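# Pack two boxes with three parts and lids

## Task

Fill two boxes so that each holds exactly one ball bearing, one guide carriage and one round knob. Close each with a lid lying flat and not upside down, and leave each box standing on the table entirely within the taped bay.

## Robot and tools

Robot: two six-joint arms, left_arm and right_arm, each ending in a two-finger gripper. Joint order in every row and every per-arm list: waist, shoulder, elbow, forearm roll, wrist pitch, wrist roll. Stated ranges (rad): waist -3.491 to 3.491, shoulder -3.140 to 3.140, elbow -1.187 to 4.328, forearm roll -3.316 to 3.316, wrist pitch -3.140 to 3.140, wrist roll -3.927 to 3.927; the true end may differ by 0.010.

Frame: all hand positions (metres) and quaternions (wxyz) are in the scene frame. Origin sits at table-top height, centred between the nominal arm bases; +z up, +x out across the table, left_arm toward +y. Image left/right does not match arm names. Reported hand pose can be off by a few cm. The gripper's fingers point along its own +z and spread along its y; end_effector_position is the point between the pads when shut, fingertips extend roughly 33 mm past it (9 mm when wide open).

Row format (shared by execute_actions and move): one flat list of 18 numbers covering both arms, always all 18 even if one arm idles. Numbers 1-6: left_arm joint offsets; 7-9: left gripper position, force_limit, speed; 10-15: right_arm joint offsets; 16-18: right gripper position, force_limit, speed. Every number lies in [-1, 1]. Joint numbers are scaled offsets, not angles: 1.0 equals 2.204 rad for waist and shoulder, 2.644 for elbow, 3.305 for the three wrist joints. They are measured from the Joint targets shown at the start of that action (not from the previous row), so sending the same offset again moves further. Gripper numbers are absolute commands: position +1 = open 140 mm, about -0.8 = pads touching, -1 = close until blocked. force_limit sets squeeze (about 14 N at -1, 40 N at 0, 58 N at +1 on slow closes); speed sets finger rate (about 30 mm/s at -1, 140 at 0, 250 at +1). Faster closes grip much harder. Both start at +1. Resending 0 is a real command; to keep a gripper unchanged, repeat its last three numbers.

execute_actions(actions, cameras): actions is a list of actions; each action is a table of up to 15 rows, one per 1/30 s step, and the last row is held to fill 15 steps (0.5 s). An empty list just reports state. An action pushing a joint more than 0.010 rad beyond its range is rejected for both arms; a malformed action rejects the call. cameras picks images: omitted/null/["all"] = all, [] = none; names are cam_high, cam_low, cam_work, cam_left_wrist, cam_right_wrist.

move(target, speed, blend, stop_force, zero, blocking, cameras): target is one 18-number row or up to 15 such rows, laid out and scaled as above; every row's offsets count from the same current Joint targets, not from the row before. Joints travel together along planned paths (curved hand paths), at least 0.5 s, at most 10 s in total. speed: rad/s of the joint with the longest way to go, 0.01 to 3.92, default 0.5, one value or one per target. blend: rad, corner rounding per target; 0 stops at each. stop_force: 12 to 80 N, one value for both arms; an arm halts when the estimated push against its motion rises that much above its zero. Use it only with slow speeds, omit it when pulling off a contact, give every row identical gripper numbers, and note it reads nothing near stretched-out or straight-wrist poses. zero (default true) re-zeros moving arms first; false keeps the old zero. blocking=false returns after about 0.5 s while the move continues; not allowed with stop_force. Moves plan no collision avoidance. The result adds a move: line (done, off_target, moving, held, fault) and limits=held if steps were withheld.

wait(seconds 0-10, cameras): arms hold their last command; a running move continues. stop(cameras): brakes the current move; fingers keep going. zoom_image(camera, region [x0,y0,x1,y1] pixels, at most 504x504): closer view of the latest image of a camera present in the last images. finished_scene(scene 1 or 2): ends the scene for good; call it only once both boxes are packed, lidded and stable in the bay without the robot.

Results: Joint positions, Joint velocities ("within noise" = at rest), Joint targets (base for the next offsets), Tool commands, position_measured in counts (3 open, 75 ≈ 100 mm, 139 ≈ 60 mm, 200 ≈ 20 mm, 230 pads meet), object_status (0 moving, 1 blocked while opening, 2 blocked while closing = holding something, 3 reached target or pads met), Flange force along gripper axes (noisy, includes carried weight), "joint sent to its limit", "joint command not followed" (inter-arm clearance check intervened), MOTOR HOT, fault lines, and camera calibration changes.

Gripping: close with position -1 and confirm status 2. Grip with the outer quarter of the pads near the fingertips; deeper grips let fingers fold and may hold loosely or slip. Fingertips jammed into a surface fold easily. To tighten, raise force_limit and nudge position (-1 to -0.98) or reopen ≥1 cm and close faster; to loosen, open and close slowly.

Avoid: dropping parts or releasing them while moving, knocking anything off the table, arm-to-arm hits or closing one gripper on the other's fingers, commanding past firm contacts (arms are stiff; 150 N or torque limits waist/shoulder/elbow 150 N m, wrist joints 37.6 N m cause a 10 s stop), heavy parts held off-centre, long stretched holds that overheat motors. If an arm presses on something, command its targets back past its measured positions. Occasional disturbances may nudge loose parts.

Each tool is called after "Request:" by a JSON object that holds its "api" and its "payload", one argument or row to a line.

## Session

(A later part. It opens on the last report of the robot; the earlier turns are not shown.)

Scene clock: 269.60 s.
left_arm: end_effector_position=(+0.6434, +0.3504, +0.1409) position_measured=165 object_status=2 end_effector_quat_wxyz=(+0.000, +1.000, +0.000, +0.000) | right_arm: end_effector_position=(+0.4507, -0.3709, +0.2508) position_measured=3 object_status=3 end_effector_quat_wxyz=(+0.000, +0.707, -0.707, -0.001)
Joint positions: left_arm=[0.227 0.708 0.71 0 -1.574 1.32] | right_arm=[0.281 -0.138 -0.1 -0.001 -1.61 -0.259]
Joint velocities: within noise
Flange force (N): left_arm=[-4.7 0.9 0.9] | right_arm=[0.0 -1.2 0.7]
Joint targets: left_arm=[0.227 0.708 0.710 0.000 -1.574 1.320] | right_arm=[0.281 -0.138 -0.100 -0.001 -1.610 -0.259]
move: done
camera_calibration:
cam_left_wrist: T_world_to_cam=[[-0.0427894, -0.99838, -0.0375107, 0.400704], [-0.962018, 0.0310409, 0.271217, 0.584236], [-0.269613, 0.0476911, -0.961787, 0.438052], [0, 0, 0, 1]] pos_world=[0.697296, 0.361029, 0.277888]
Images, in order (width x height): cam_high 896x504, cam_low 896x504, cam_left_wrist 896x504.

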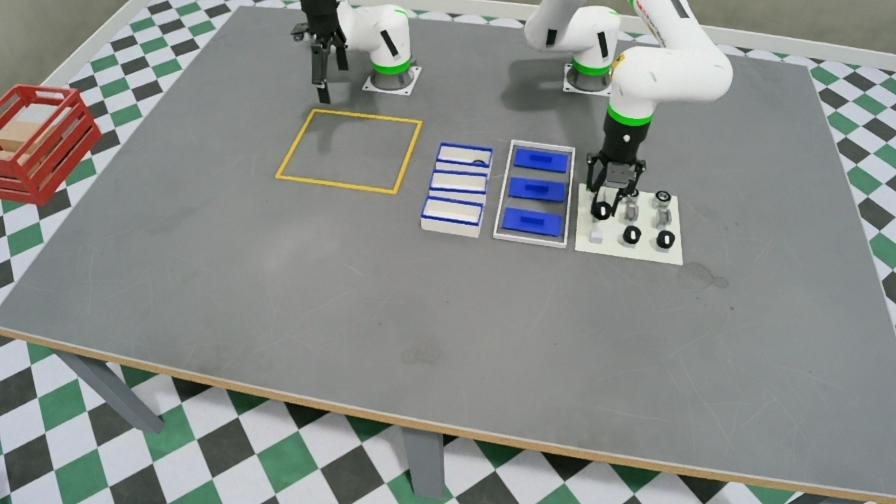

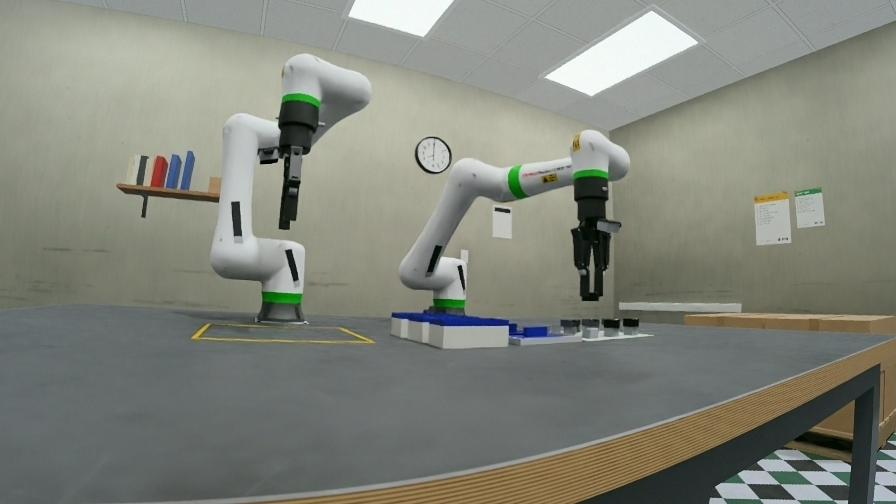

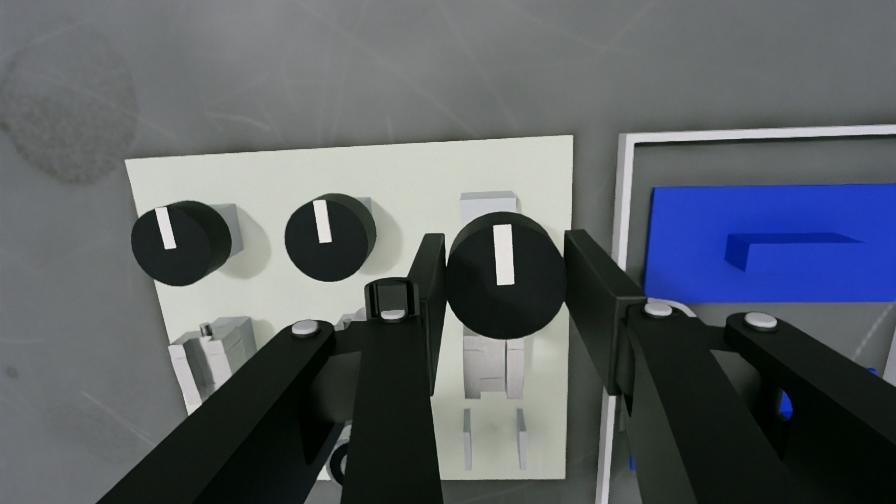

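Request:
{"api": "move", "payload": {
  "target": [
    [-0.2965,-0.1077,-0.1548,0,0.0524,0.1978,-1,-0.2,-1,0,0,0,0,0,0,1,1,1],
    [-0.2965,-0.0883,-0.1946,0,0.0972,0.1978,-1,-0.2,-1,0,0,0,0,0,0,1,1,1],
    [-0.2839,-0.0994,-0.2084,0,0.1008,0.1895,-1,-0.2,-1,0,0,0,0,0,0,1,1,1],
    [-0.2998,-0.0851,-0.1907,0,0.0961,0.2001,-1,-0.2,-1,0,0,0,0,0,0,1,1,1]
  ],
  "speed": [0.7,0.12,0.06,0.1],
  "cameras": ["cam_left_wrist"]
}}

Request:
{"api": "move", "payload": {
  "target": [0,0.0030,-0.0040,0,0.0053,0,-1,-0.2,-1,0,0,0,0,0,0,1,1,1],
  "speed": 0.02,
  "stop_force": 12,
  "cameras": ["cam_left_wrist"]
}}

Scene clock: 297.60 s.
left_arm: end_effector_position=(+0.4468, -0.0598, +0.0512) position_measured=165 object_status=2 end_effector_quat_wxyz=(+0.000, +1.000, +0.000, +0.000) | right_arm: end_effector_position=(+0.4507, -0.3709, +0.2508) position_measured=3 object_status=3 end_effector_quat_wxyz=(+0.000, +0.707, -0.707, -0.001)
Joint positions: left_arm=[-0.433 0.52 0.205 0 -1.256 1.981] | right_arm=[0.281 -0.138 -0.1 -0.001 -1.61 -0.259]
Joint velocities: within noise
Flange force (N): left_arm=[-2.9 -0.6 0.1] | right_arm=[0.0 -1.7 0.3]
Joint targets: left_arm=[-0.433 0.520 0.205 0.000 -1.256 1.981] | right_arm=[0.281 -0.138 -0.100 -0.001 -1.610 -0.259]
move: done
camera_calibration:
cam_left_wrist: T_world_to_cam=[[-0.0418588, -0.9984, -0.0380176, -0.0209857], [-0.96226, 0.0300446, 0.270468, 0.43228], [-0.268893, 0.0479043, -0.961978, 0.317994], [0, 0, 0, 1]] pos_world=[0.500593, -0.049173, 0.188188]
Images, in order (width x height): cam_left_wrist 896x504.

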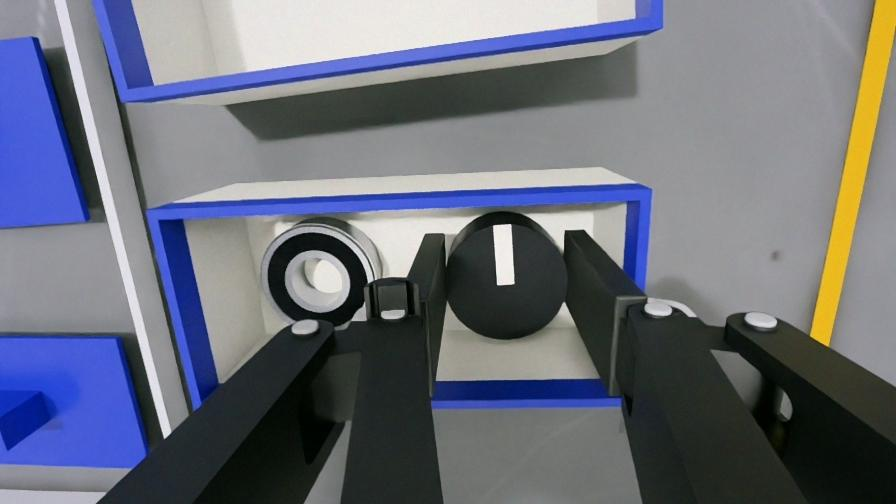

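Scene clock: 298.63 s.
left_arm: end_effector_position=(+0.4469, -0.0599, +0.0472) position_measured=165 object_status=2 end_effector_quat_wxyz=(+0.000, +1.000, +0.000, +0.000) | right_arm: end_effector_position=(+0.4507, -0.3709, +0.2508) position_measured=3 object_status=3 end_effector_quat_wxyz=(+0.000, +0.707, -0.707, -0.001)
Joint positions: left_arm=[-0.433 0.523 0.2 0 -1.248 1.981] | right_arm=[0.281 -0.138 -0.1 -0.001 -1.61 -0.259]
Joint velocities: within noise
Flange force (N): left_arm=[-4.3 -5.9 -20.8] | right_arm=[-0.1 -1.3 0.6]
Joint targets: left_arm=[-0.433 0.523 0.200 0.000 -1.248 1.981] | right_arm=[0.281 -0.138 -0.100 -0.001 -1.610 -0.259]
move: contact (left_arm)
camera_calibration:
cam_left_wrist: T_world_to_cam=[[-0.0418639, -0.998411, -0.0377085, -0.0212919], [-0.962318, 0.0301435, 0.270252, 0.433438], [-0.268686, 0.0476014, -0.962051, 0.314046], [0, 0, 0, 1]] pos_world=[0.500593, -0.0492724, 0.184187]
Images, in order (width x height): cam_left_wrist 896x504.

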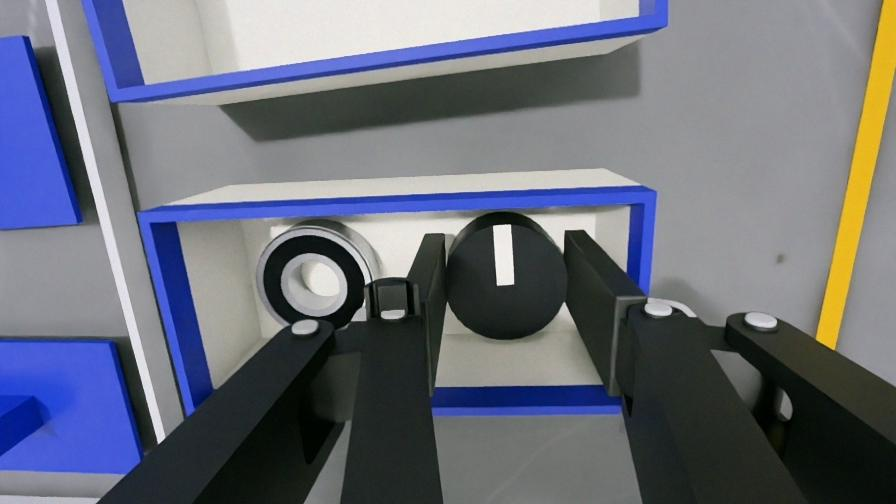

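Request:
{"api": "move", "payload": {
  "target": [
    [0,0,0,0,0,0,-0.22,-0.2,-1,0,0,0,0,0,0,1,1,1],
    [0,-0.0123,0.0242,0,-0.0275,0,-0.22,-0.2,-1,0,0,0,0,0,0,1,1,1],
    [0.0273,-0.0407,-0.009,0,-0.0198,-0.0184,-0.8,-0.2,-0.3,0,0,0,0,0,0,1,1,1],
    [0.0273,-0.0253,-0.0275,0,0.0052,-0.0184,-0.8,-0.2,-0.3,0,0,0,0,0,0,1,1,1],
    [0.0155,-0.0155,-0.0155,0,0.0021,-0.0105,-0.8,-0.2,-0.3,0,0,0,0,0,0,1,1,1],
    [0.0155,-0.0304,0.0034,0,-0.023,-0.0105,-0.8,-0.2,-0.3,0,0,0,0,0,0,1,1,1]
  ],
  "speed": [0.15,0.12,0.3,0.12,0.06,0.2],
  "cameras": ["cam_left_wrist"]
}}

Scene clock: 317.13 s.
left_arm: end_effector_position=(+0.4449, -0.0367, +0.0914) position_measured=229 object_status=3 end_effector_quat_wxyz=(+0.000, +1.000, +0.000, +0.000) | right_arm: end_effector_position=(+0.4507, -0.3709, +0.2508) position_measured=3 object_status=3 end_effector_quat_wxyz=(+0.000, +0.707, -0.707, -0.001)
Joint positions: left_arm=[-0.399 0.456 0.209 0 -1.324 1.946] | right_arm=[0.281 -0.138 -0.1 -0.001 -1.61 -0.259]
Joint velocities: within noise
Flange force (N): left_arm=[-2.7 -0.7 -0.6] | right_arm=[-0.3 -1.7 0.4]
Joint targets: left_arm=[-0.399 0.456 0.209 0.000 -1.324 1.946] | right_arm=[0.281 -0.138 -0.100 -0.001 -1.610 -0.259]
move: done
camera_calibration:
cam_left_wrist: T_world_to_cam=[[-0.0424274, -0.998382, -0.037859, 0.00377482], [-0.962284, 0.0306429, 0.270315, 0.418947], [-0.268717, 0.0478999, -0.962027, 0.354972], [0, 0, 0, 1]] pos_world=[0.498694, -0.0260721, 0.228388]
Images, in order (width x height): cam_left_wrist 896x504.

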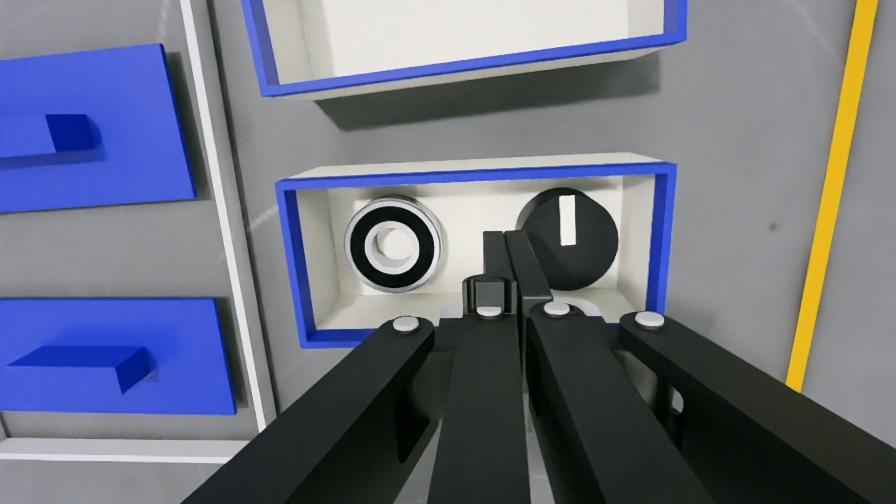

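Request:
{"api": "move", "payload": {
  "target": [
    [0,0.0149,-0.0189,0,0.0251,0,-0.8,-0.2,-0.3,0,0,0,0,0,0,1,1,1],
    [0.0175,0.0003,-0.0368,0,0.0296,-0.0117,-0.8,-0.2,-0.3,0,0,0,0,0,0,1,1,1],
    [-0.0036,0.0179,-0.0153,0,0.0242,0.0024,-0.8,-0.2,-0.3,0,0,0,0,0,0,1,1,1],
    [-0.0036,0.003,0.0036,0,-0.0009,0.0024,-0.8,-0.2,-0.3,0,0,0,0,0,0,1,1,1]
  ],
  "speed": [0.12,0.07,0.07,0.2],
  "cameras": ["cam_left_wrist"]
}}

Scene clock: 329.70 s.
left_arm: end_effector_position=(+0.4447, -0.0418, +0.0914) position_measured=229 object_status=3 end_effector_quat_wxyz=(+0.000, +1.000, +0.000, +0.000) | right_arm: end_effector_position=(+0.4507, -0.3709, +0.2508) position_measured=3 object_status=3 end_effector_quat_wxyz=(+0.000, +0.707, -0.707, -0.001)
Joint positions: left_arm=[-0.407 0.463 0.219 0 -1.327 1.954] | right_arm=[0.281 -0.138 -0.1 -0.001 -1.61 -0.259]
Joint velocities: within noise
Flange force (N): left_arm=[-1.2 0.4 -0.4] | right_arm=[-0.1 -1.2 0.6]
Joint targets: left_arm=[-0.407 0.463 0.219 0.000 -1.327 1.954] | right_arm=[0.281 -0.138 -0.100 -0.001 -1.610 -0.259]
move: done
camera_calibration:
cam_left_wrist: T_world_to_cam=[[-0.0424018, -0.998387, -0.0377578, -0.00136127], [-0.962259, 0.0306411, 0.270404, 0.418878], [-0.268811, 0.0477984, -0.962006, 0.355201], [0, 0, 0, 1]] pos_world=[0.498494, -0.031172, 0.228388]
Images, in order (width x height): cam_left_wrist 896x504.

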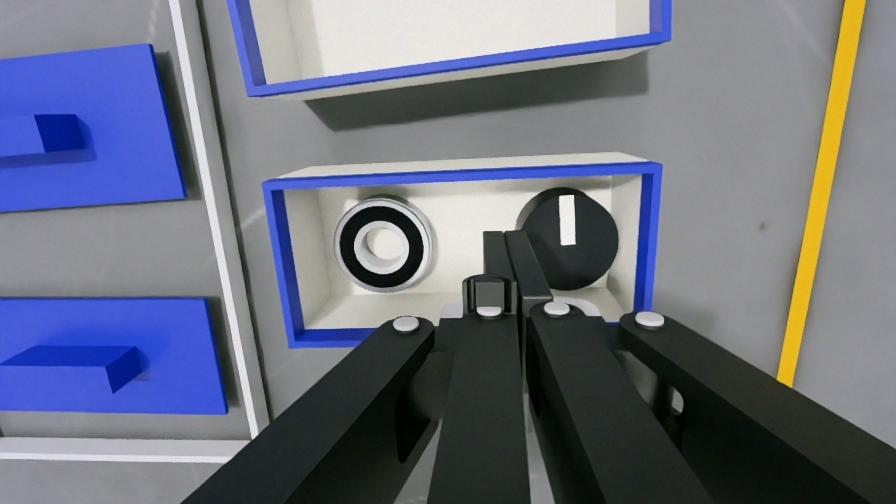

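Request:
{"api": "move", "payload": {
  "target": [
    [0.0036,-0.003,-0.0036,0,0.0009,-0.0024,-0.8,-0.2,-0.3,0,0,0,0,0,0,1,1,1],
    [0.0036,0.0149,-0.0263,0,0.031,-0.0024,-0.8,-0.2,-0.3,0,0,0,0,0,0,1,1,1],
    [0.0211,0.0003,-0.0442,0,0.0355,-0.0141,-0.8,-0.2,-0.3,0,0,0,0,0,0,1,1,1],
    [0.019,-0.014,-0.02,0,0.005,-0.0125,-0.8,-0.2,-0.3,0,0,0,0,0,0,1,1,1]
  ],
  "speed": [0.1,0.12,0.07,0.2],
  "cameras": ["cam_left_wrist"]
}}

Scene clock: 346.77 s.
left_arm: end_effector_position=(+0.4439, -0.0149, +0.0877) position_measured=229 object_status=3 end_effector_quat_wxyz=(-0.001, +1.000, +0.000, -0.003) | right_arm: end_effector_position=(+0.4507, -0.3709, +0.2508) position_measured=3 object_status=3 end_effector_quat_wxyz=(+0.000, +0.707, -0.707, -0.001)
Joint positions: left_arm=[-0.365 0.432 0.166 0 -1.31 1.913] | right_arm=[0.281 -0.138 -0.1 -0.001 -1.61 -0.259]
Joint velocities: within noise
Flange force (N): left_arm=[-1.3 -0.2 -1.3] | right_arm=[-0.4 -1.6 0.5]
Joint targets: left_arm=[-0.365 0.432 0.166 0.000 -1.310 1.913] | right_arm=[0.281 -0.138 -0.100 -0.001 -1.610 -0.259]
move: done
camera_calibration:
cam_left_wrist: T_world_to_cam=[[-0.0421313, -0.998333, -0.0394523, 0.0253866], [-0.960856, 0.0296641, 0.275457, 0.417188], [-0.273828, 0.0495133, -0.960503, 0.352326], [0, 0, 0, 1]] pos_world=[0.498403, -0.00447609, 0.224494]
Images, in order (width x height): cam_left_wrist 896x504.

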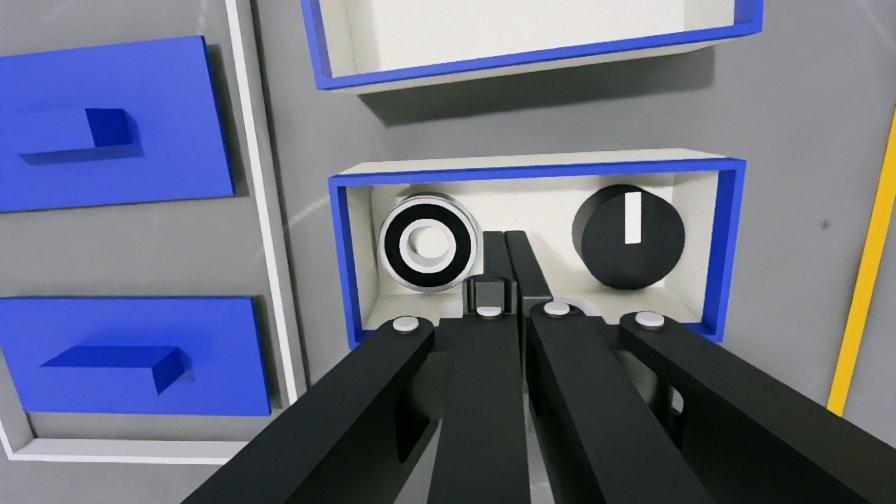

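Request:
{"api": "move", "payload": {
  "target": [
    [0.2834,0.023,0.0665,0,-0.0362,-0.1892,-0.8,-0.2,-0.3,0,0,0,0,0,0,1,1,1],
    [0.2834,0.023,0.0665,0,-0.0362,-0.1892,0.1,-0.2,-0.3,0,0,0,0,0,0,1,1,1],
    [0.2834,0.0385,0.0278,0,0.005,-0.1892,0.1,-0.2,-0.3,0,0,0,0,0,0,1,1,1],
    [0.2834,0.0385,0.0278,0,0.005,-0.1892,-1,-0.2,-1,0,0,0,0,0,0,1,1,1],
    [0.2834,0.023,0.0665,0,-0.0362,-0.1892,-1,-0.2,-1,0,0,0,0,0,0,1,1,1]
  ],
  "speed": [0.7,0.3,0.25,0.2,0.3],
  "cameras": ["cam_left_wrist","cam_low","cam_work"]
}}

Request:
{"api": "zoom_image", "payload": {
  "camera": "cam_low",
  "region": [500, 200, 660, 350]
}}

Scene clock: 369.77 s.
left_arm: end_effector_position=(+0.5646, +0.3505, +0.1312) position_measured=180 object_status=2 end_effector_quat_wxyz=(+0.000, +1.000, +0.000, +0.000) | right_arm: end_effector_position=(+0.4507, -0.3709, +0.2508) position_measured=3 object_status=3 end_effector_quat_wxyz=(+0.000, +0.707, -0.707, -0.001)
Joint positions: left_arm=[0.259 0.483 0.342 0 -1.43 1.288] | right_arm=[0.281 -0.138 -0.1 -0.001 -1.61 -0.259]
Joint velocities: within noise
Flange force (N): left_arm=[-2.2 1.3 1.0] | right_arm=[-0.3 -1.7 0.6]
Joint targets: left_arm=[0.259 0.483 0.342 0.000 -1.430 1.288] | right_arm=[0.281 -0.138 -0.100 -0.001 -1.610 -0.259]
move: done
camera_calibration:
cam_left_wrist: T_world_to_cam=[[-0.0428281, -0.998365, -0.0378486, 0.397177], [-0.962324, 0.0310413, 0.270127, 0.511414], [-0.26851, 0.0479916, -0.962081, 0.406828], [0, 0, 0, 1]] pos_world=[0.618394, 0.361128, 0.268287]
Images, in order (width x height): cam_low 896x504, cam_work 896x504, cam_left_wrist 896x504.

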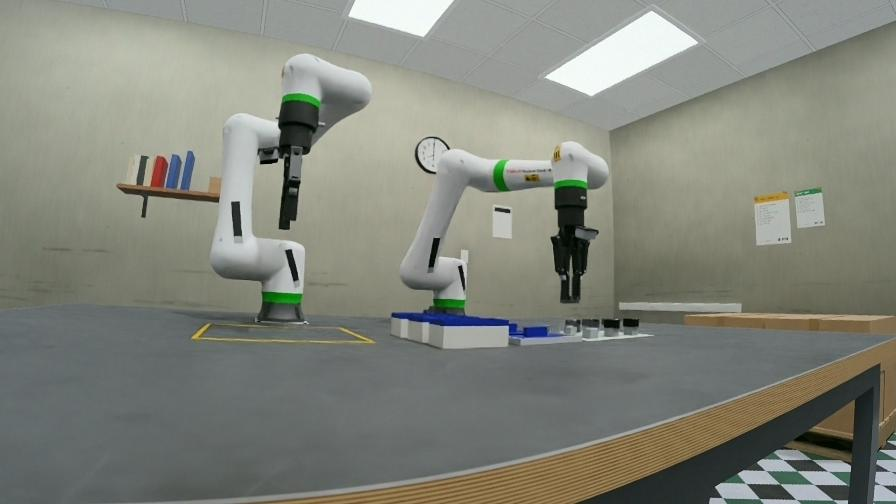

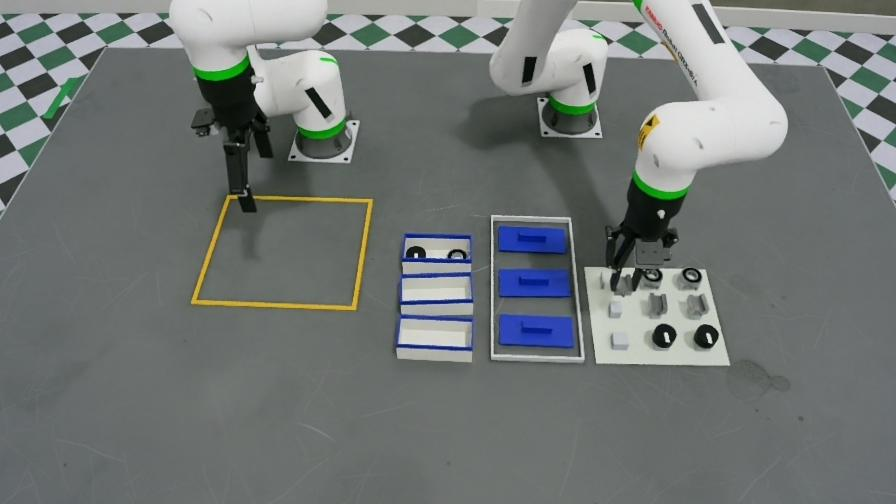

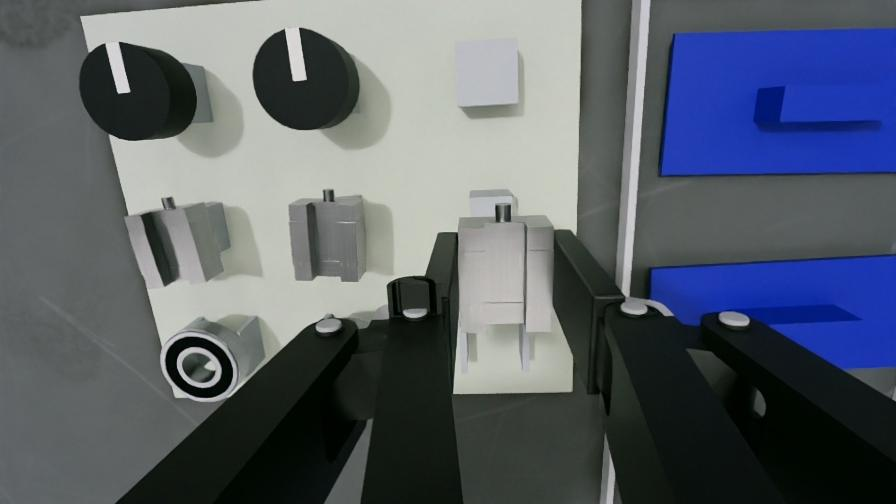

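Scaled by 3.150 from the camera's 896x504 image, which has a finer 1280x720 frame.

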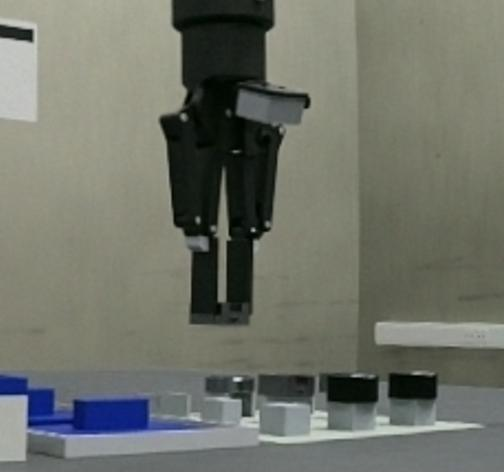

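Request:
{"api": "move", "payload": {
  "target": [
    [-0.2895,0.1214,0.1571,0,-0.0446,0.2156,-1,-0.2,-1,0,0,0,0,0,0,1,1,1],
    [-0.2895,0.1302,0.1004,0,0.0066,0.2156,-1,-0.2,-1,0,0,0,0,0,0,1,1,1]
  ],
  "speed": [0.7,0.12],
  "cameras": ["cam_left_wrist"]
}}

Request:
{"api": "move", "payload": {
  "target": [0,0.0028,-0.0069,0,0.0074,0,-1,-0.2,-1,0,0,0,0,0,0,1,1,1],
  "speed": 0.02,
  "stop_force": 12,
  "cameras": ["cam_left_wrist"]
}}

Scene clock: 409.67 s.
left_arm: end_effector_position=(+0.5570, -0.0653, +0.0535) position_measured=180 object_status=2 end_effector_quat_wxyz=(+0.000, +0.999, +0.037, +0.000) | right_arm: end_effector_position=(+0.4507, -0.3709, +0.2508) position_measured=3 object_status=3 end_effector_quat_wxyz=(+0.000, +0.707, -0.707, -0.001)
Joint positions: left_arm=[-0.379 0.77 0.607 0 -1.408 2] | right_arm=[0.281 -0.138 -0.1 -0.001 -1.61 -0.259]
Joint velocities: within noise
Flange force (N): left_arm=[-3.6 -1.0 1.0] | right_arm=[-0.3 -1.5 0.3]
Joint targets: left_arm=[-0.379 0.770 0.607 0.000 -1.408 2.000] | right_arm=[0.281 -0.138 -0.100 -0.001 -1.610 -0.259]
move: done
camera_calibration:
cam_left_wrist: T_world_to_cam=[[0.0318505, -0.998785, -0.0376079, -0.0628437], [-0.962019, -0.0408412, 0.269912, 0.533092], [-0.27112, 0.0275826, -0.96215, 0.349985], [0, 0, 0, 1]] pos_world=[0.609734, -0.0506487, 0.190487]
Images, in order (width x height): cam_left_wrist 896x504.

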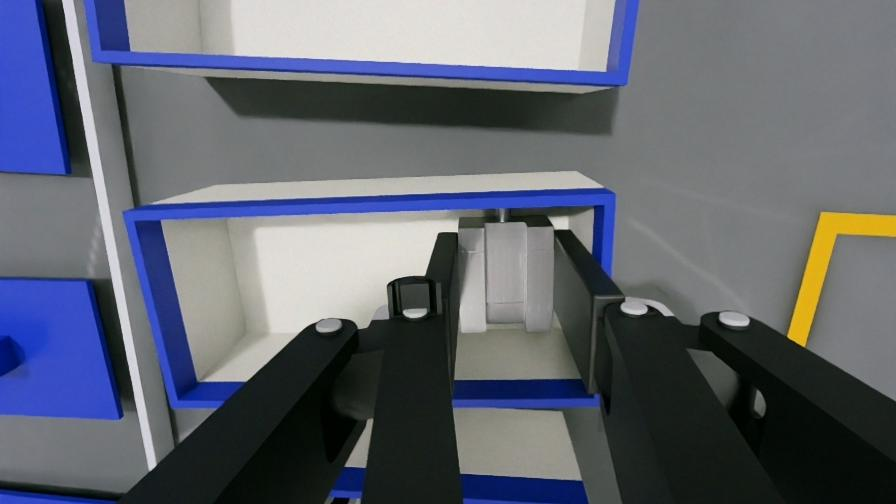

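Scene clock: 411.13 s.
left_arm: end_effector_position=(+0.5571, -0.0653, +0.0449) position_measured=180 object_status=2 end_effector_quat_wxyz=(+0.000, +0.999, +0.037, +0.000) | right_arm: end_effector_position=(+0.4507, -0.3709, +0.2508) position_measured=3 object_status=3 end_effector_quat_wxyz=(+0.000, +0.707, -0.707, -0.001)
Joint positions: left_arm=[-0.379 0.774 0.594 0 -1.39 2] | right_arm=[0.281 -0.138 -0.1 -0.001 -1.61 -0.259]
Joint velocities: within noise
Flange force (N): left_arm=[-5.5 -5.3 -18.8] | right_arm=[-0.2 -1.1 0.9]
Joint targets: left_arm=[-0.379 0.774 0.594 0.000 -1.390 2.000] | right_arm=[0.281 -0.138 -0.100 -0.001 -1.610 -0.259]
move: contact (left_arm)
camera_calibration:
cam_left_wrist: T_world_to_cam=[[0.0318563, -0.998785, -0.0376039, -0.0631708], [-0.96207, -0.0408404, 0.269727, 0.535548], [-0.270935, 0.0275851, -0.962202, 0.341731], [0, 0, 0, 1]] pos_world=[0.609834, -0.0506487, 0.181987]
Images, in order (width x height): cam_left_wrist 896x504.

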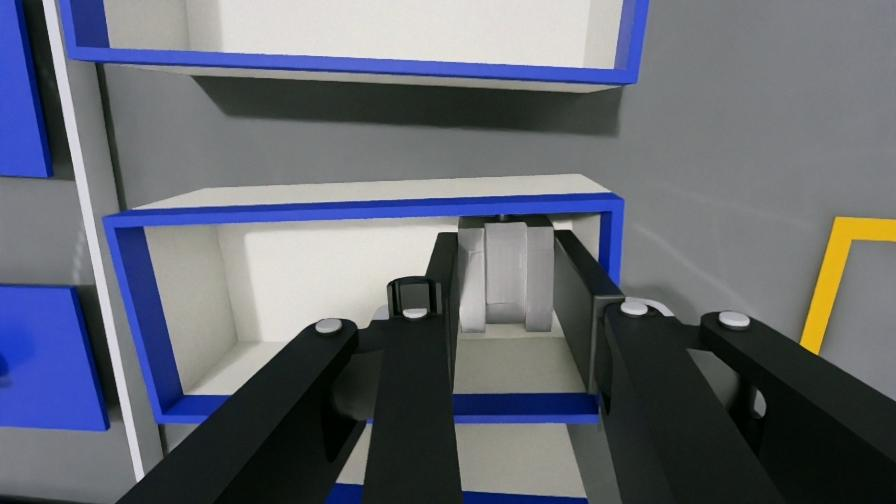

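Request:
{"api": "move", "payload": {
  "target": [
    [0,0,0,0,0,0,-0.32,-0.2,-1,0,0,0,0,0,0,1,1,1],
    [0,-0.0106,0.0618,0,-0.0567,0,-0.32,-0.2,-1,0,0,0,0,0,0,1,1,1],
    [-0.0016,-0.1475,-0.1517,0,0.0227,-0.0215,-0.8,-0.2,-0.3,0,0,0,0,0,0,1,1,1],
    [-0.0016,-0.1324,-0.1758,0,0.052,-0.0215,-0.8,-0.2,-0.3,0,0,0,0,0,0,1,1,1],
    [0.0121,-0.1437,-0.1895,0,0.0555,-0.0306,-0.8,-0.2,-0.3,0,0,0,0,0,0,1,1,1],
    [0.0121,-0.1588,-0.1653,0,0.026,-0.0306,-0.8,-0.2,-0.3,0,0,0,0,0,0,1,1,1]
  ],
  "speed": [0.1,0.15,0.4,0.12,0.06,0.2],
  "cameras": ["cam_left_wrist"]
}}

Scene clock: 430.33 s.
left_arm: end_effector_position=(+0.4468, -0.0078, +0.0888) position_measured=229 object_status=3 end_effector_quat_wxyz=(+0.000, +1.000, +0.000, +0.000) | right_arm: end_effector_position=(+0.4507, -0.3709, +0.2508) position_measured=3 object_status=3 end_effector_quat_wxyz=(+0.000, +0.707, -0.707, -0.001)
Joint positions: left_arm=[-0.352 0.424 0.157 0 -1.304 1.899] | right_arm=[0.281 -0.138 -0.1 -0.001 -1.61 -0.259]
Joint velocities: within noise
Flange force (N): left_arm=[-1.2 0.4 -0.9] | right_arm=[-0.2 -1.4 0.5]
Joint targets: left_arm=[-0.352 0.424 0.157 0.000 -1.304 1.899] | right_arm=[0.281 -0.138 -0.100 -0.001 -1.610 -0.259]
move: done
camera_calibration:
cam_left_wrist: T_world_to_cam=[[-0.042603, -0.99837, -0.0379909, 0.0327278], [-0.962114, 0.030747, 0.270908, 0.420374], [-0.269298, 0.0480931, -0.961855, 0.351849], [0, 0, 0, 1]] pos_world=[0.500595, 0.00282771, 0.225788]
Images, in order (width x height): cam_left_wrist 896x504.

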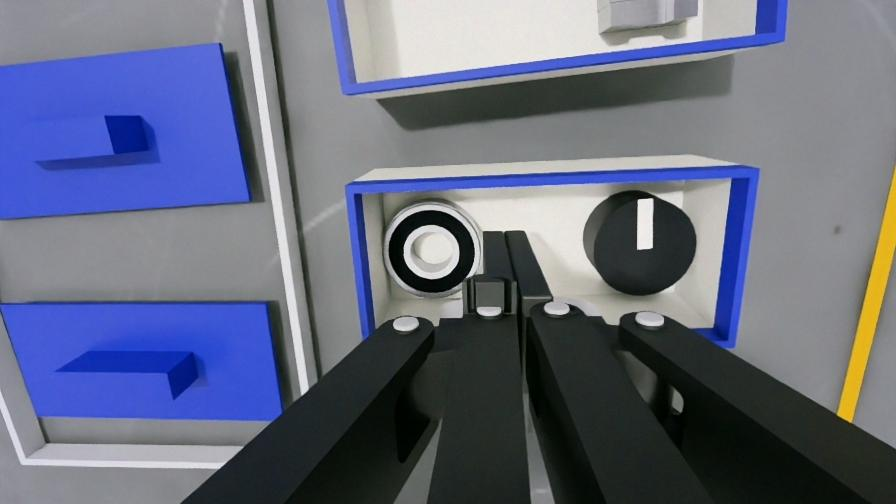

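Request:
{"api": "move", "payload": {
  "target": [
    [0.2408,0.0398,0.0859,0,-0.0421,-0.1605,-0.8,-0.2,-0.3,0,0,0,0,0,0,1,1,1],
    [0.2408,0.0398,0.0859,0,-0.0421,-0.1605,0.1,-0.2,-0.3,0,0,0,0,0,0,1,1,1],
    [0.2408,0.0531,0.0495,0,-0.0041,-0.1605,0.1,-0.2,-0.3,0,0,0,0,0,0,1,1,1],
    [0.2408,0.0531,0.0495,0,-0.0041,-0.1605,-1,-0.2,-1,0,0,0,0,0,0,1,1,1],
    [0.2408,0.0398,0.0859,0,-0.0421,-0.1605,-1,-0.2,-1,0,0,0,0,0,0,1,1,1],
    [-0.0113,-0.0022,0.0268,0,-0.0228,0.0076,-1,-0.2,-1,0,0,0,0,0,0,1,1,1]
  ],
  "speed": [0.7,0.3,0.25,0.2,0.3,0.7],
  "cameras": ["cam_left_wrist"]
}}

Request:
{"api": "move", "payload": {
  "target": [0,0.0191,-0.0376,0,0.0428,0,-1,-0.2,-1,0,0,0,0,0,0,1,1,1],
  "speed": 0.1,
  "stop_force": 13,
  "cameras": ["cam_left_wrist"]
}}

Scene clock: 458.77 s.
left_arm: end_effector_position=(+0.4443, -0.0223, +0.1214) position_measured=231 object_status=3 end_effector_quat_wxyz=(+0.000, +1.000, +0.000, +0.000) | right_arm: end_effector_position=(+0.4507, -0.3709, +0.2508) position_measured=3 object_status=3 end_effector_quat_wxyz=(+0.000, +0.707, -0.707, -0.001)
Joint positions: left_arm=[-0.377 0.419 0.228 0 -1.38 1.924] | right_arm=[0.281 -0.138 -0.1 -0.001 -1.61 -0.259]
Joint velocities: within noise
Flange force (N): left_arm=[-2.5 -0.8 0.0] | right_arm=[-0.2 -1.4 0.7]
Joint targets: left_arm=[-0.377 0.419 0.228 0.000 -1.380 1.924] | right_arm=[0.281 -0.138 -0.100 -0.001 -1.610 -0.259]
move: done
camera_calibration:
cam_left_wrist: T_world_to_cam=[[-0.0422466, -0.998388, -0.0379028, 0.0191828], [-0.962241, 0.0304482, 0.270489, 0.409751], [-0.268899, 0.0478989, -0.961977, 0.383059], [0, 0, 0, 1]] pos_world=[0.498094, -0.0116724, 0.258388]
Images, in order (width x height): cam_left_wrist 896x504.

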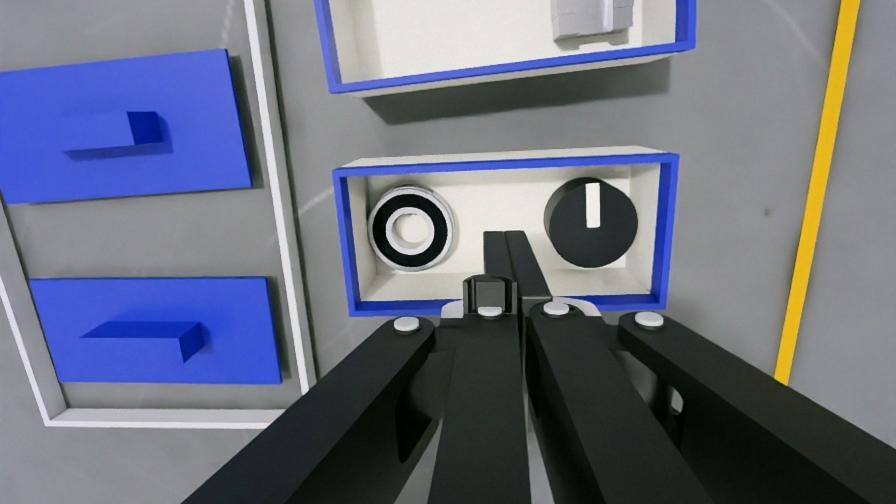

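Scene clock: 461.00 s.
left_arm: end_effector_position=(+0.4441, -0.0223, +0.0553) position_measured=231 object_status=3 end_effector_quat_wxyz=(+0.000, +1.000, +0.000, +0.000) | right_arm: end_effector_position=(+0.4507, -0.3709, +0.2508) position_measured=3 object_status=3 end_effector_quat_wxyz=(+0.000, +0.707, -0.707, -0.001)
Joint positions: left_arm=[-0.377 0.461 0.129 0 -1.238 1.924] | right_arm=[0.281 -0.138 -0.1 -0.001 -1.61 -0.259]
Joint velocities: within noise
Flange force (N): left_arm=[-2.8 -0.7 -0.4] | right_arm=[-0.3 -1.2 0.2]
Joint targets: left_arm=[-0.377 0.461 0.129 0.000 -1.238 1.924] | right_arm=[0.281 -0.138 -0.100 -0.001 -1.610 -0.259]
move: done
camera_calibration:
cam_left_wrist: T_world_to_cam=[[-0.0423431, -0.998385, -0.0378693, 0.0167107], [-0.962211, 0.0305454, 0.270587, 0.427405], [-0.268993, 0.0478957, -0.96195, 0.319461], [0, 0, 0, 1]] pos_world=[0.497894, -0.0116723, 0.192288]
Images, in order (width x height): cam_left_wrist 896x504.

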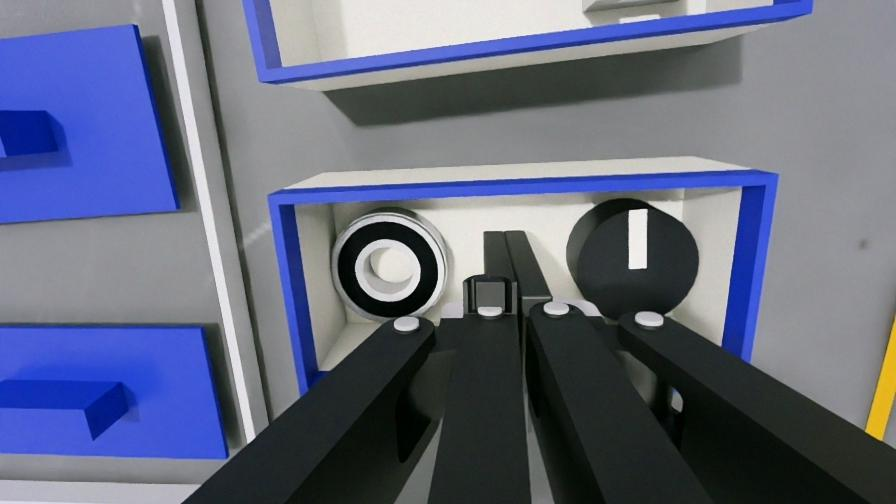

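Request:
{"api": "move", "payload": {
  "target": [
    [0,-0.0191,0.0376,0,-0.0428,0,-0.8,-0.2,-0.3,0,0,0,0,0,0,1,1,1],
    [0.2521,0.023,0.0964,0,-0.062,-0.168,-0.8,-0.2,-0.3,0,0,0,0,0,0,1,1,1],
    [0.2521,0.023,0.0964,0,-0.062,-0.168,0.1,-0.2,-0.3,0,0,0,0,0,0,1,1,1]
  ],
  "speed": [0.2,0.7,0.3],
  "cameras": ["cam_left_wrist"]
}}

Request:
{"api": "zoom_image", "payload": {
  "camera": "cam_left_wrist",
  "region": [350, 150, 650, 400]
}}

Scene clock: 472.23 s.
left_arm: end_effector_position=(+0.5770, +0.3020, +0.1309) position_measured=117 object_status=0 end_effector_quat_wxyz=(+0.000, +1.000, +0.000, +0.000) | right_arm: end_effector_position=(+0.4507, -0.3709, +0.2508) position_measured=3 object_status=3 end_effector_quat_wxyz=(+0.000, +0.707, -0.707, -0.001)
Joint positions: left_arm=[0.179 0.512 0.383 0 -1.443 1.369] | right_arm=[0.281 -0.138 -0.1 -0.001 -1.61 -0.259]
Joint velocities: within noise
Flange force (N): left_arm=[-1.5 1.1 -0.7] | right_arm=[0.0 -1.2 0.5]
Joint targets: left_arm=[0.179 0.512 0.383 0.000 -1.443 1.369] | right_arm=[0.281 -0.138 -0.100 -0.001 -1.610 -0.259]
move: done
camera_calibration:
cam_left_wrist: T_world_to_cam=[[-0.0421815, -0.998402, -0.0375922, 0.348811], [-0.962073, 0.0304394, 0.27109, 0.524829], [-0.269512, 0.0476014, -0.96182, 0.412813], [0, 0, 0, 1]] pos_world=[0.630895, 0.312628, 0.267888]
Images, in order (width x height): cam_left_wrist 896x504.

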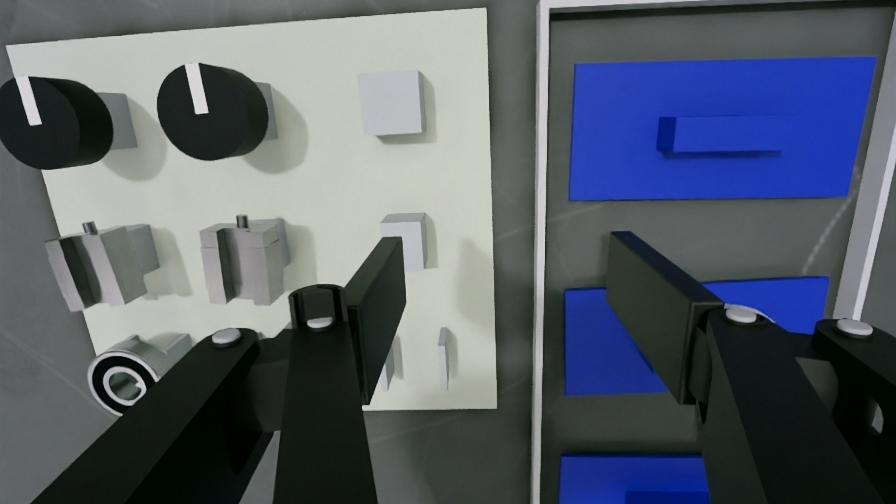

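Scaled by 1.680 from the camera's 896x504 image, which has a finer 1280x720 frame.

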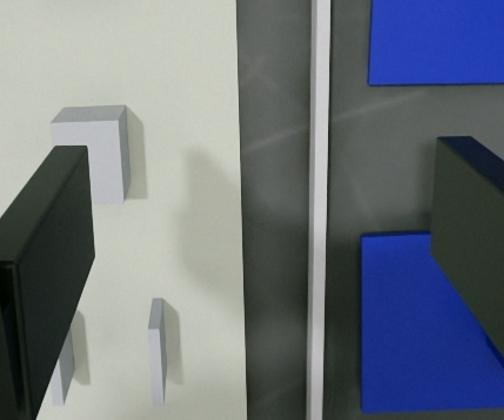

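Request:
{"api": "move", "payload": {
  "target": [
    [0.0946,0,0,0,0,-0.0631,0.1,-0.2,-0.3,0,0,0,0,0,0,1,1,1],
    [0.0946,0.0135,-0.037,0,0.0387,-0.0631,0.1,-0.2,-0.3,0,0,0,0,0,0,1,1,1],
    [0.0946,0.0135,-0.037,0,0.0387,-0.0631,-1,-0.2,-1,0,0,0,0,0,0,1,1,1],
    [0.0946,0,0,0,0,-0.0631,-1,-0.2,-1,0,0,0,0,0,0,1,1,1]
  ],
  "speed": [0.3,0.25,0.25,0.3],
  "cameras": ["cam_left_wrist","cam_low"]
}}

Request:
{"api": "zoom_image", "payload": {
  "camera": "cam_low",
  "region": [500, 200, 660, 350]
}}

Scene clock: 484.27 s.
left_arm: end_effector_position=(+0.5635, +0.4345, +0.1309) position_measured=180 object_status=2 end_effector_quat_wxyz=(+0.000, +1.000, +0.000, +0.000) | right_arm: end_effector_position=(+0.4507, -0.3709, +0.2508) position_measured=3 object_status=3 end_effector_quat_wxyz=(+0.000, +0.707, -0.707, -0.001)
Joint positions: left_arm=[0.387 0.512 0.383 0 -1.443 1.16] | right_arm=[0.281 -0.138 -0.1 -0.001 -1.61 -0.259]
Joint velocities: within noise
Flange force (N): left_arm=[-2.0 1.4 0.5] | right_arm=[-0.3 -1.4 0.6]
Joint targets: left_arm=[0.387 0.512 0.383 0.000 -1.443 1.160] | right_arm=[0.281 -0.138 -0.100 -0.001 -1.610 -0.259]
move: done
camera_calibration:
cam_left_wrist: T_world_to_cam=[[-0.0423409, -0.998401, -0.0374403, 0.48068], [-0.962098, 0.0306396, 0.270978, 0.507692], [-0.269397, 0.0474946, -0.961857, 0.402725], [0, 0, 0, 1]] pos_world=[0.617295, 0.445228, 0.267788]
Images, in order (width x height): cam_low 896x504, cam_left_wrist 896x504.

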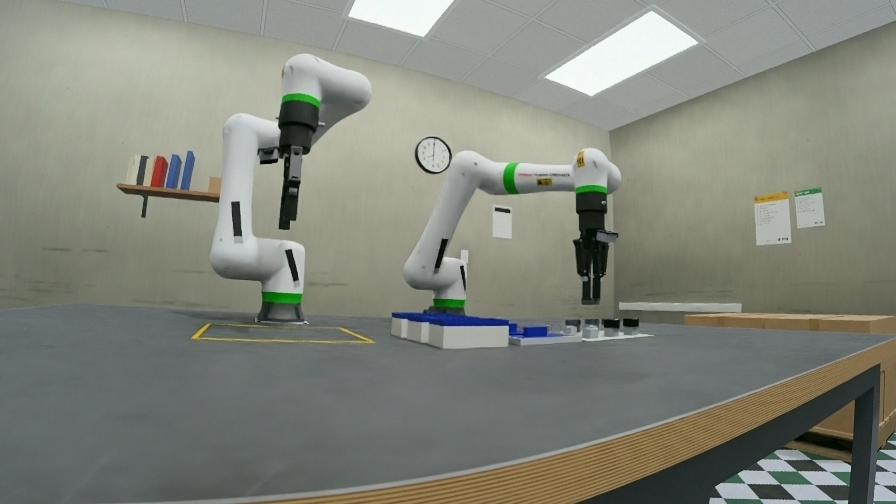

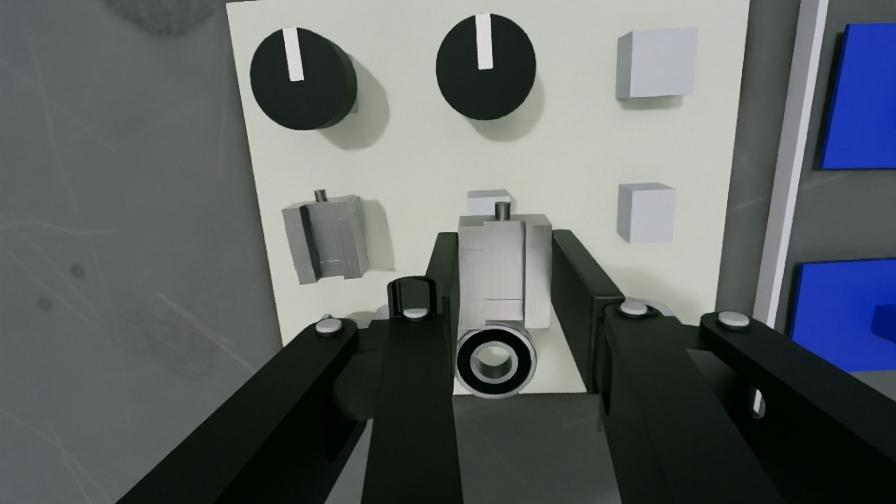

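Scaled by 3.150 from the camera's 896x504 image, which has a finer 1280x720 frame.

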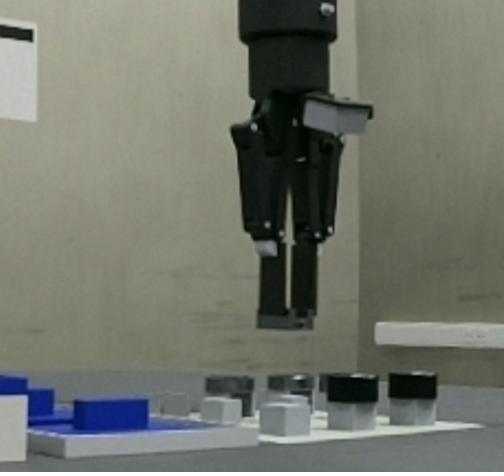

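Request:
{"api": "move", "payload": {
  "target": [
    [-0.345,-0.0421,-0.0587,0,0.0192,0.2302,-1,-0.2,-1,0,0,0,0,0,0,1,1,1],
    [-0.345,-0.023,-0.0963,0,0.062,0.2302,-1,-0.2,-1,0,0,0,0,0,0,1,1,1]
  ],
  "speed": [0.7,0.12],
  "cameras": ["cam_left_wrist"]
}}

Scene clock: 492.47 s.
left_arm: end_effector_position=(+0.4455, -0.0204, +0.0554) position_measured=180 object_status=2 end_effector_quat_wxyz=(+0.000, +1.000, +0.000, +0.000) | right_arm: end_effector_position=(+0.4507, -0.3709, +0.2508) position_measured=3 object_status=3 end_effector_quat_wxyz=(+0.000, +0.707, -0.707, -0.001)
Joint positions: left_arm=[-0.373 0.461 0.129 0 -1.238 1.921] | right_arm=[0.281 -0.138 -0.1 -0.001 -1.61 -0.259]
Joint velocities: within noise
Flange force (N): left_arm=[-2.9 -0.6 0.5] | right_arm=[-0.1 -1.4 0.4]
Joint targets: left_arm=[-0.373 0.461 0.129 0.000 -1.238 1.921] | right_arm=[0.281 -0.138 -0.100 -0.001 -1.610 -0.259]
move: done
camera_calibration:
cam_left_wrist: T_world_to_cam=[[-0.0415754, -0.99842, -0.0377946, 0.0182679], [-0.962298, 0.029837, 0.270356, 0.428651], [-0.268801, 0.0476098, -0.962018, 0.319729], [0, 0, 0, 1]] pos_world=[0.499193, -0.00977289, 0.192388]
Images, in order (width x height): cam_left_wrist 896x504.

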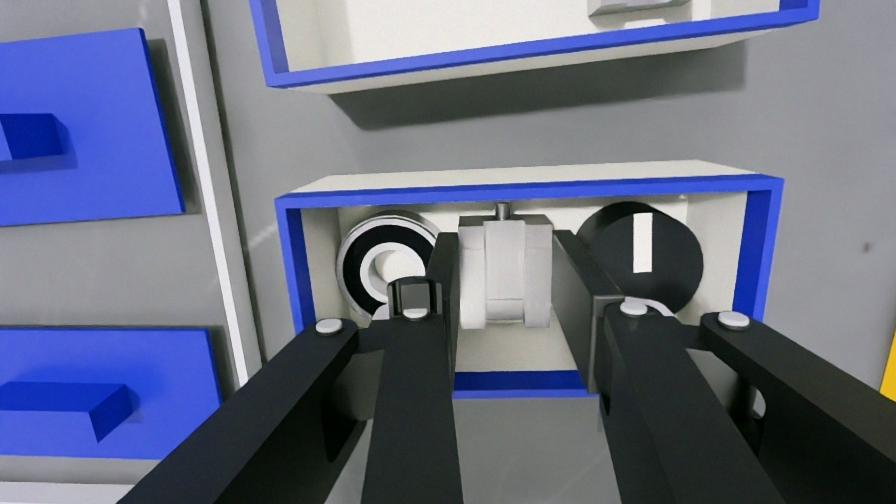

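Request:
{"api": "move", "payload": {
  "target": [0,0.0028,-0.0060,0,0.007,0,-1,-0.2,-1,0,0,0,0,0,0,1,1,1],
  "speed": 0.02,
  "stop_force": 12,
  "cameras": []
}}

Request:
{"api": "move", "payload": {
  "target": [
    [0,0,0,0,0,0,-0.36,-0.2,-1,0,0,0,0,0,0,1,1,1],
    [0,-0.0215,0.043,0,-0.0495,0,-0.36,-0.2,-1,0,0,0,0,0,0,1,1,1]
  ],
  "speed": 0.15,
  "cameras": ["cam_left_wrist","cam_work"]
}}

Scene clock: 504.03 s.
left_arm: end_effector_position=(+0.4452, -0.0204, +0.0490) position_measured=180 object_status=2 end_effector_quat_wxyz=(+0.000, +1.000, +0.000, +0.000) | right_arm: end_effector_position=(+0.4507, -0.3709, +0.2508) position_measured=3 object_status=3 end_effector_quat_wxyz=(+0.000, +0.707, -0.707, -0.001)
Joint positions: left_arm=[-0.373 0.465 0.119 0 -1.223 1.921] | right_arm=[0.281 -0.138 -0.1 -0.001 -1.61 -0.259]
Joint velocities: within noise
Flange force (N): left_arm=[-3.8 0.6 -17.5] | right_arm=[-0.3 -1.4 0.5]
Joint targets: left_arm=[-0.373 0.465 0.119 0.000 -1.223 1.921] | right_arm=[0.281 -0.138 -0.100 -0.001 -1.610 -0.259]
move: contact (left_arm)
No camera images: "cameras" was empty.

Scene clock: 505.97 s.
left_arm: end_effector_position=(+0.4449, -0.0203, +0.1241) position_measured=174 object_status=3 end_effector_quat_wxyz=(+0.000, +1.000, +0.000, -0.001) | right_arm: end_effector_position=(+0.4507, -0.3709, +0.2508) position_measured=3 object_status=3 end_effector_quat_wxyz=(+0.000, +0.707, -0.707, -0.001)
Joint positions: left_arm=[-0.373 0.418 0.232 0 -1.387 1.921] | right_arm=[0.281 -0.138 -0.1 -0.001 -1.61 -0.259]
Joint velocities: within noise
Flange force (N): left_arm=[-1.8 0.1 -0.6] | right_arm=[-0.3 -1.3 0.5]
Joint targets: left_arm=[-0.373 0.418 0.232 0.000 -1.387 1.921] | right_arm=[0.281 -0.138 -0.100 -0.001 -1.610 -0.259]
move: done
camera_calibration:
cam_left_wrist: T_world_to_cam=[[-0.0416808, -0.998399, -0.0382379, 0.0211158], [-0.961903, 0.0297486, 0.271769, 0.409248], [-0.270196, 0.0481087, -0.961603, 0.386233], [0, 0, 0, 1]] pos_world=[0.498896, -0.00967379, 0.260989]
Images, in order (width x height): cam_work 896x504, cam_left_wrist 896x504.

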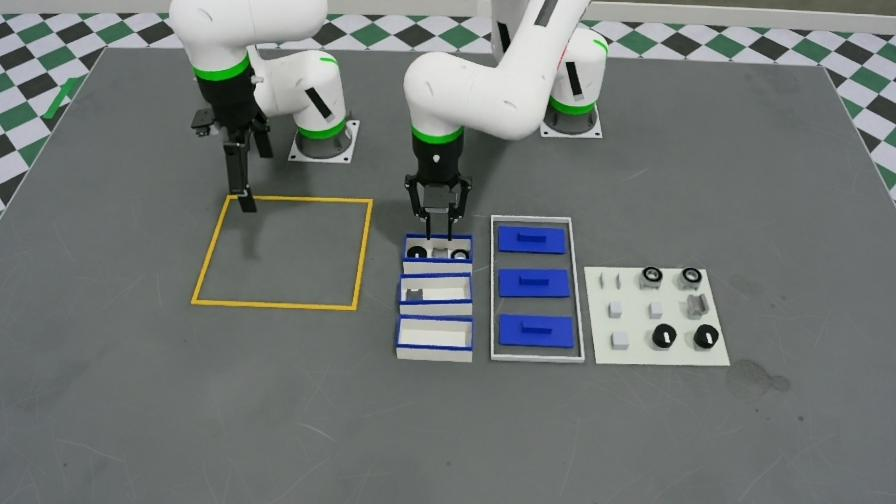

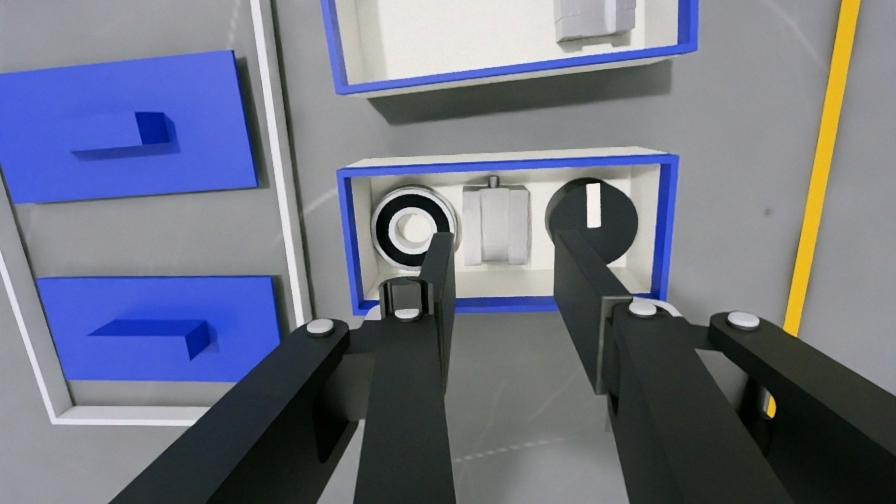

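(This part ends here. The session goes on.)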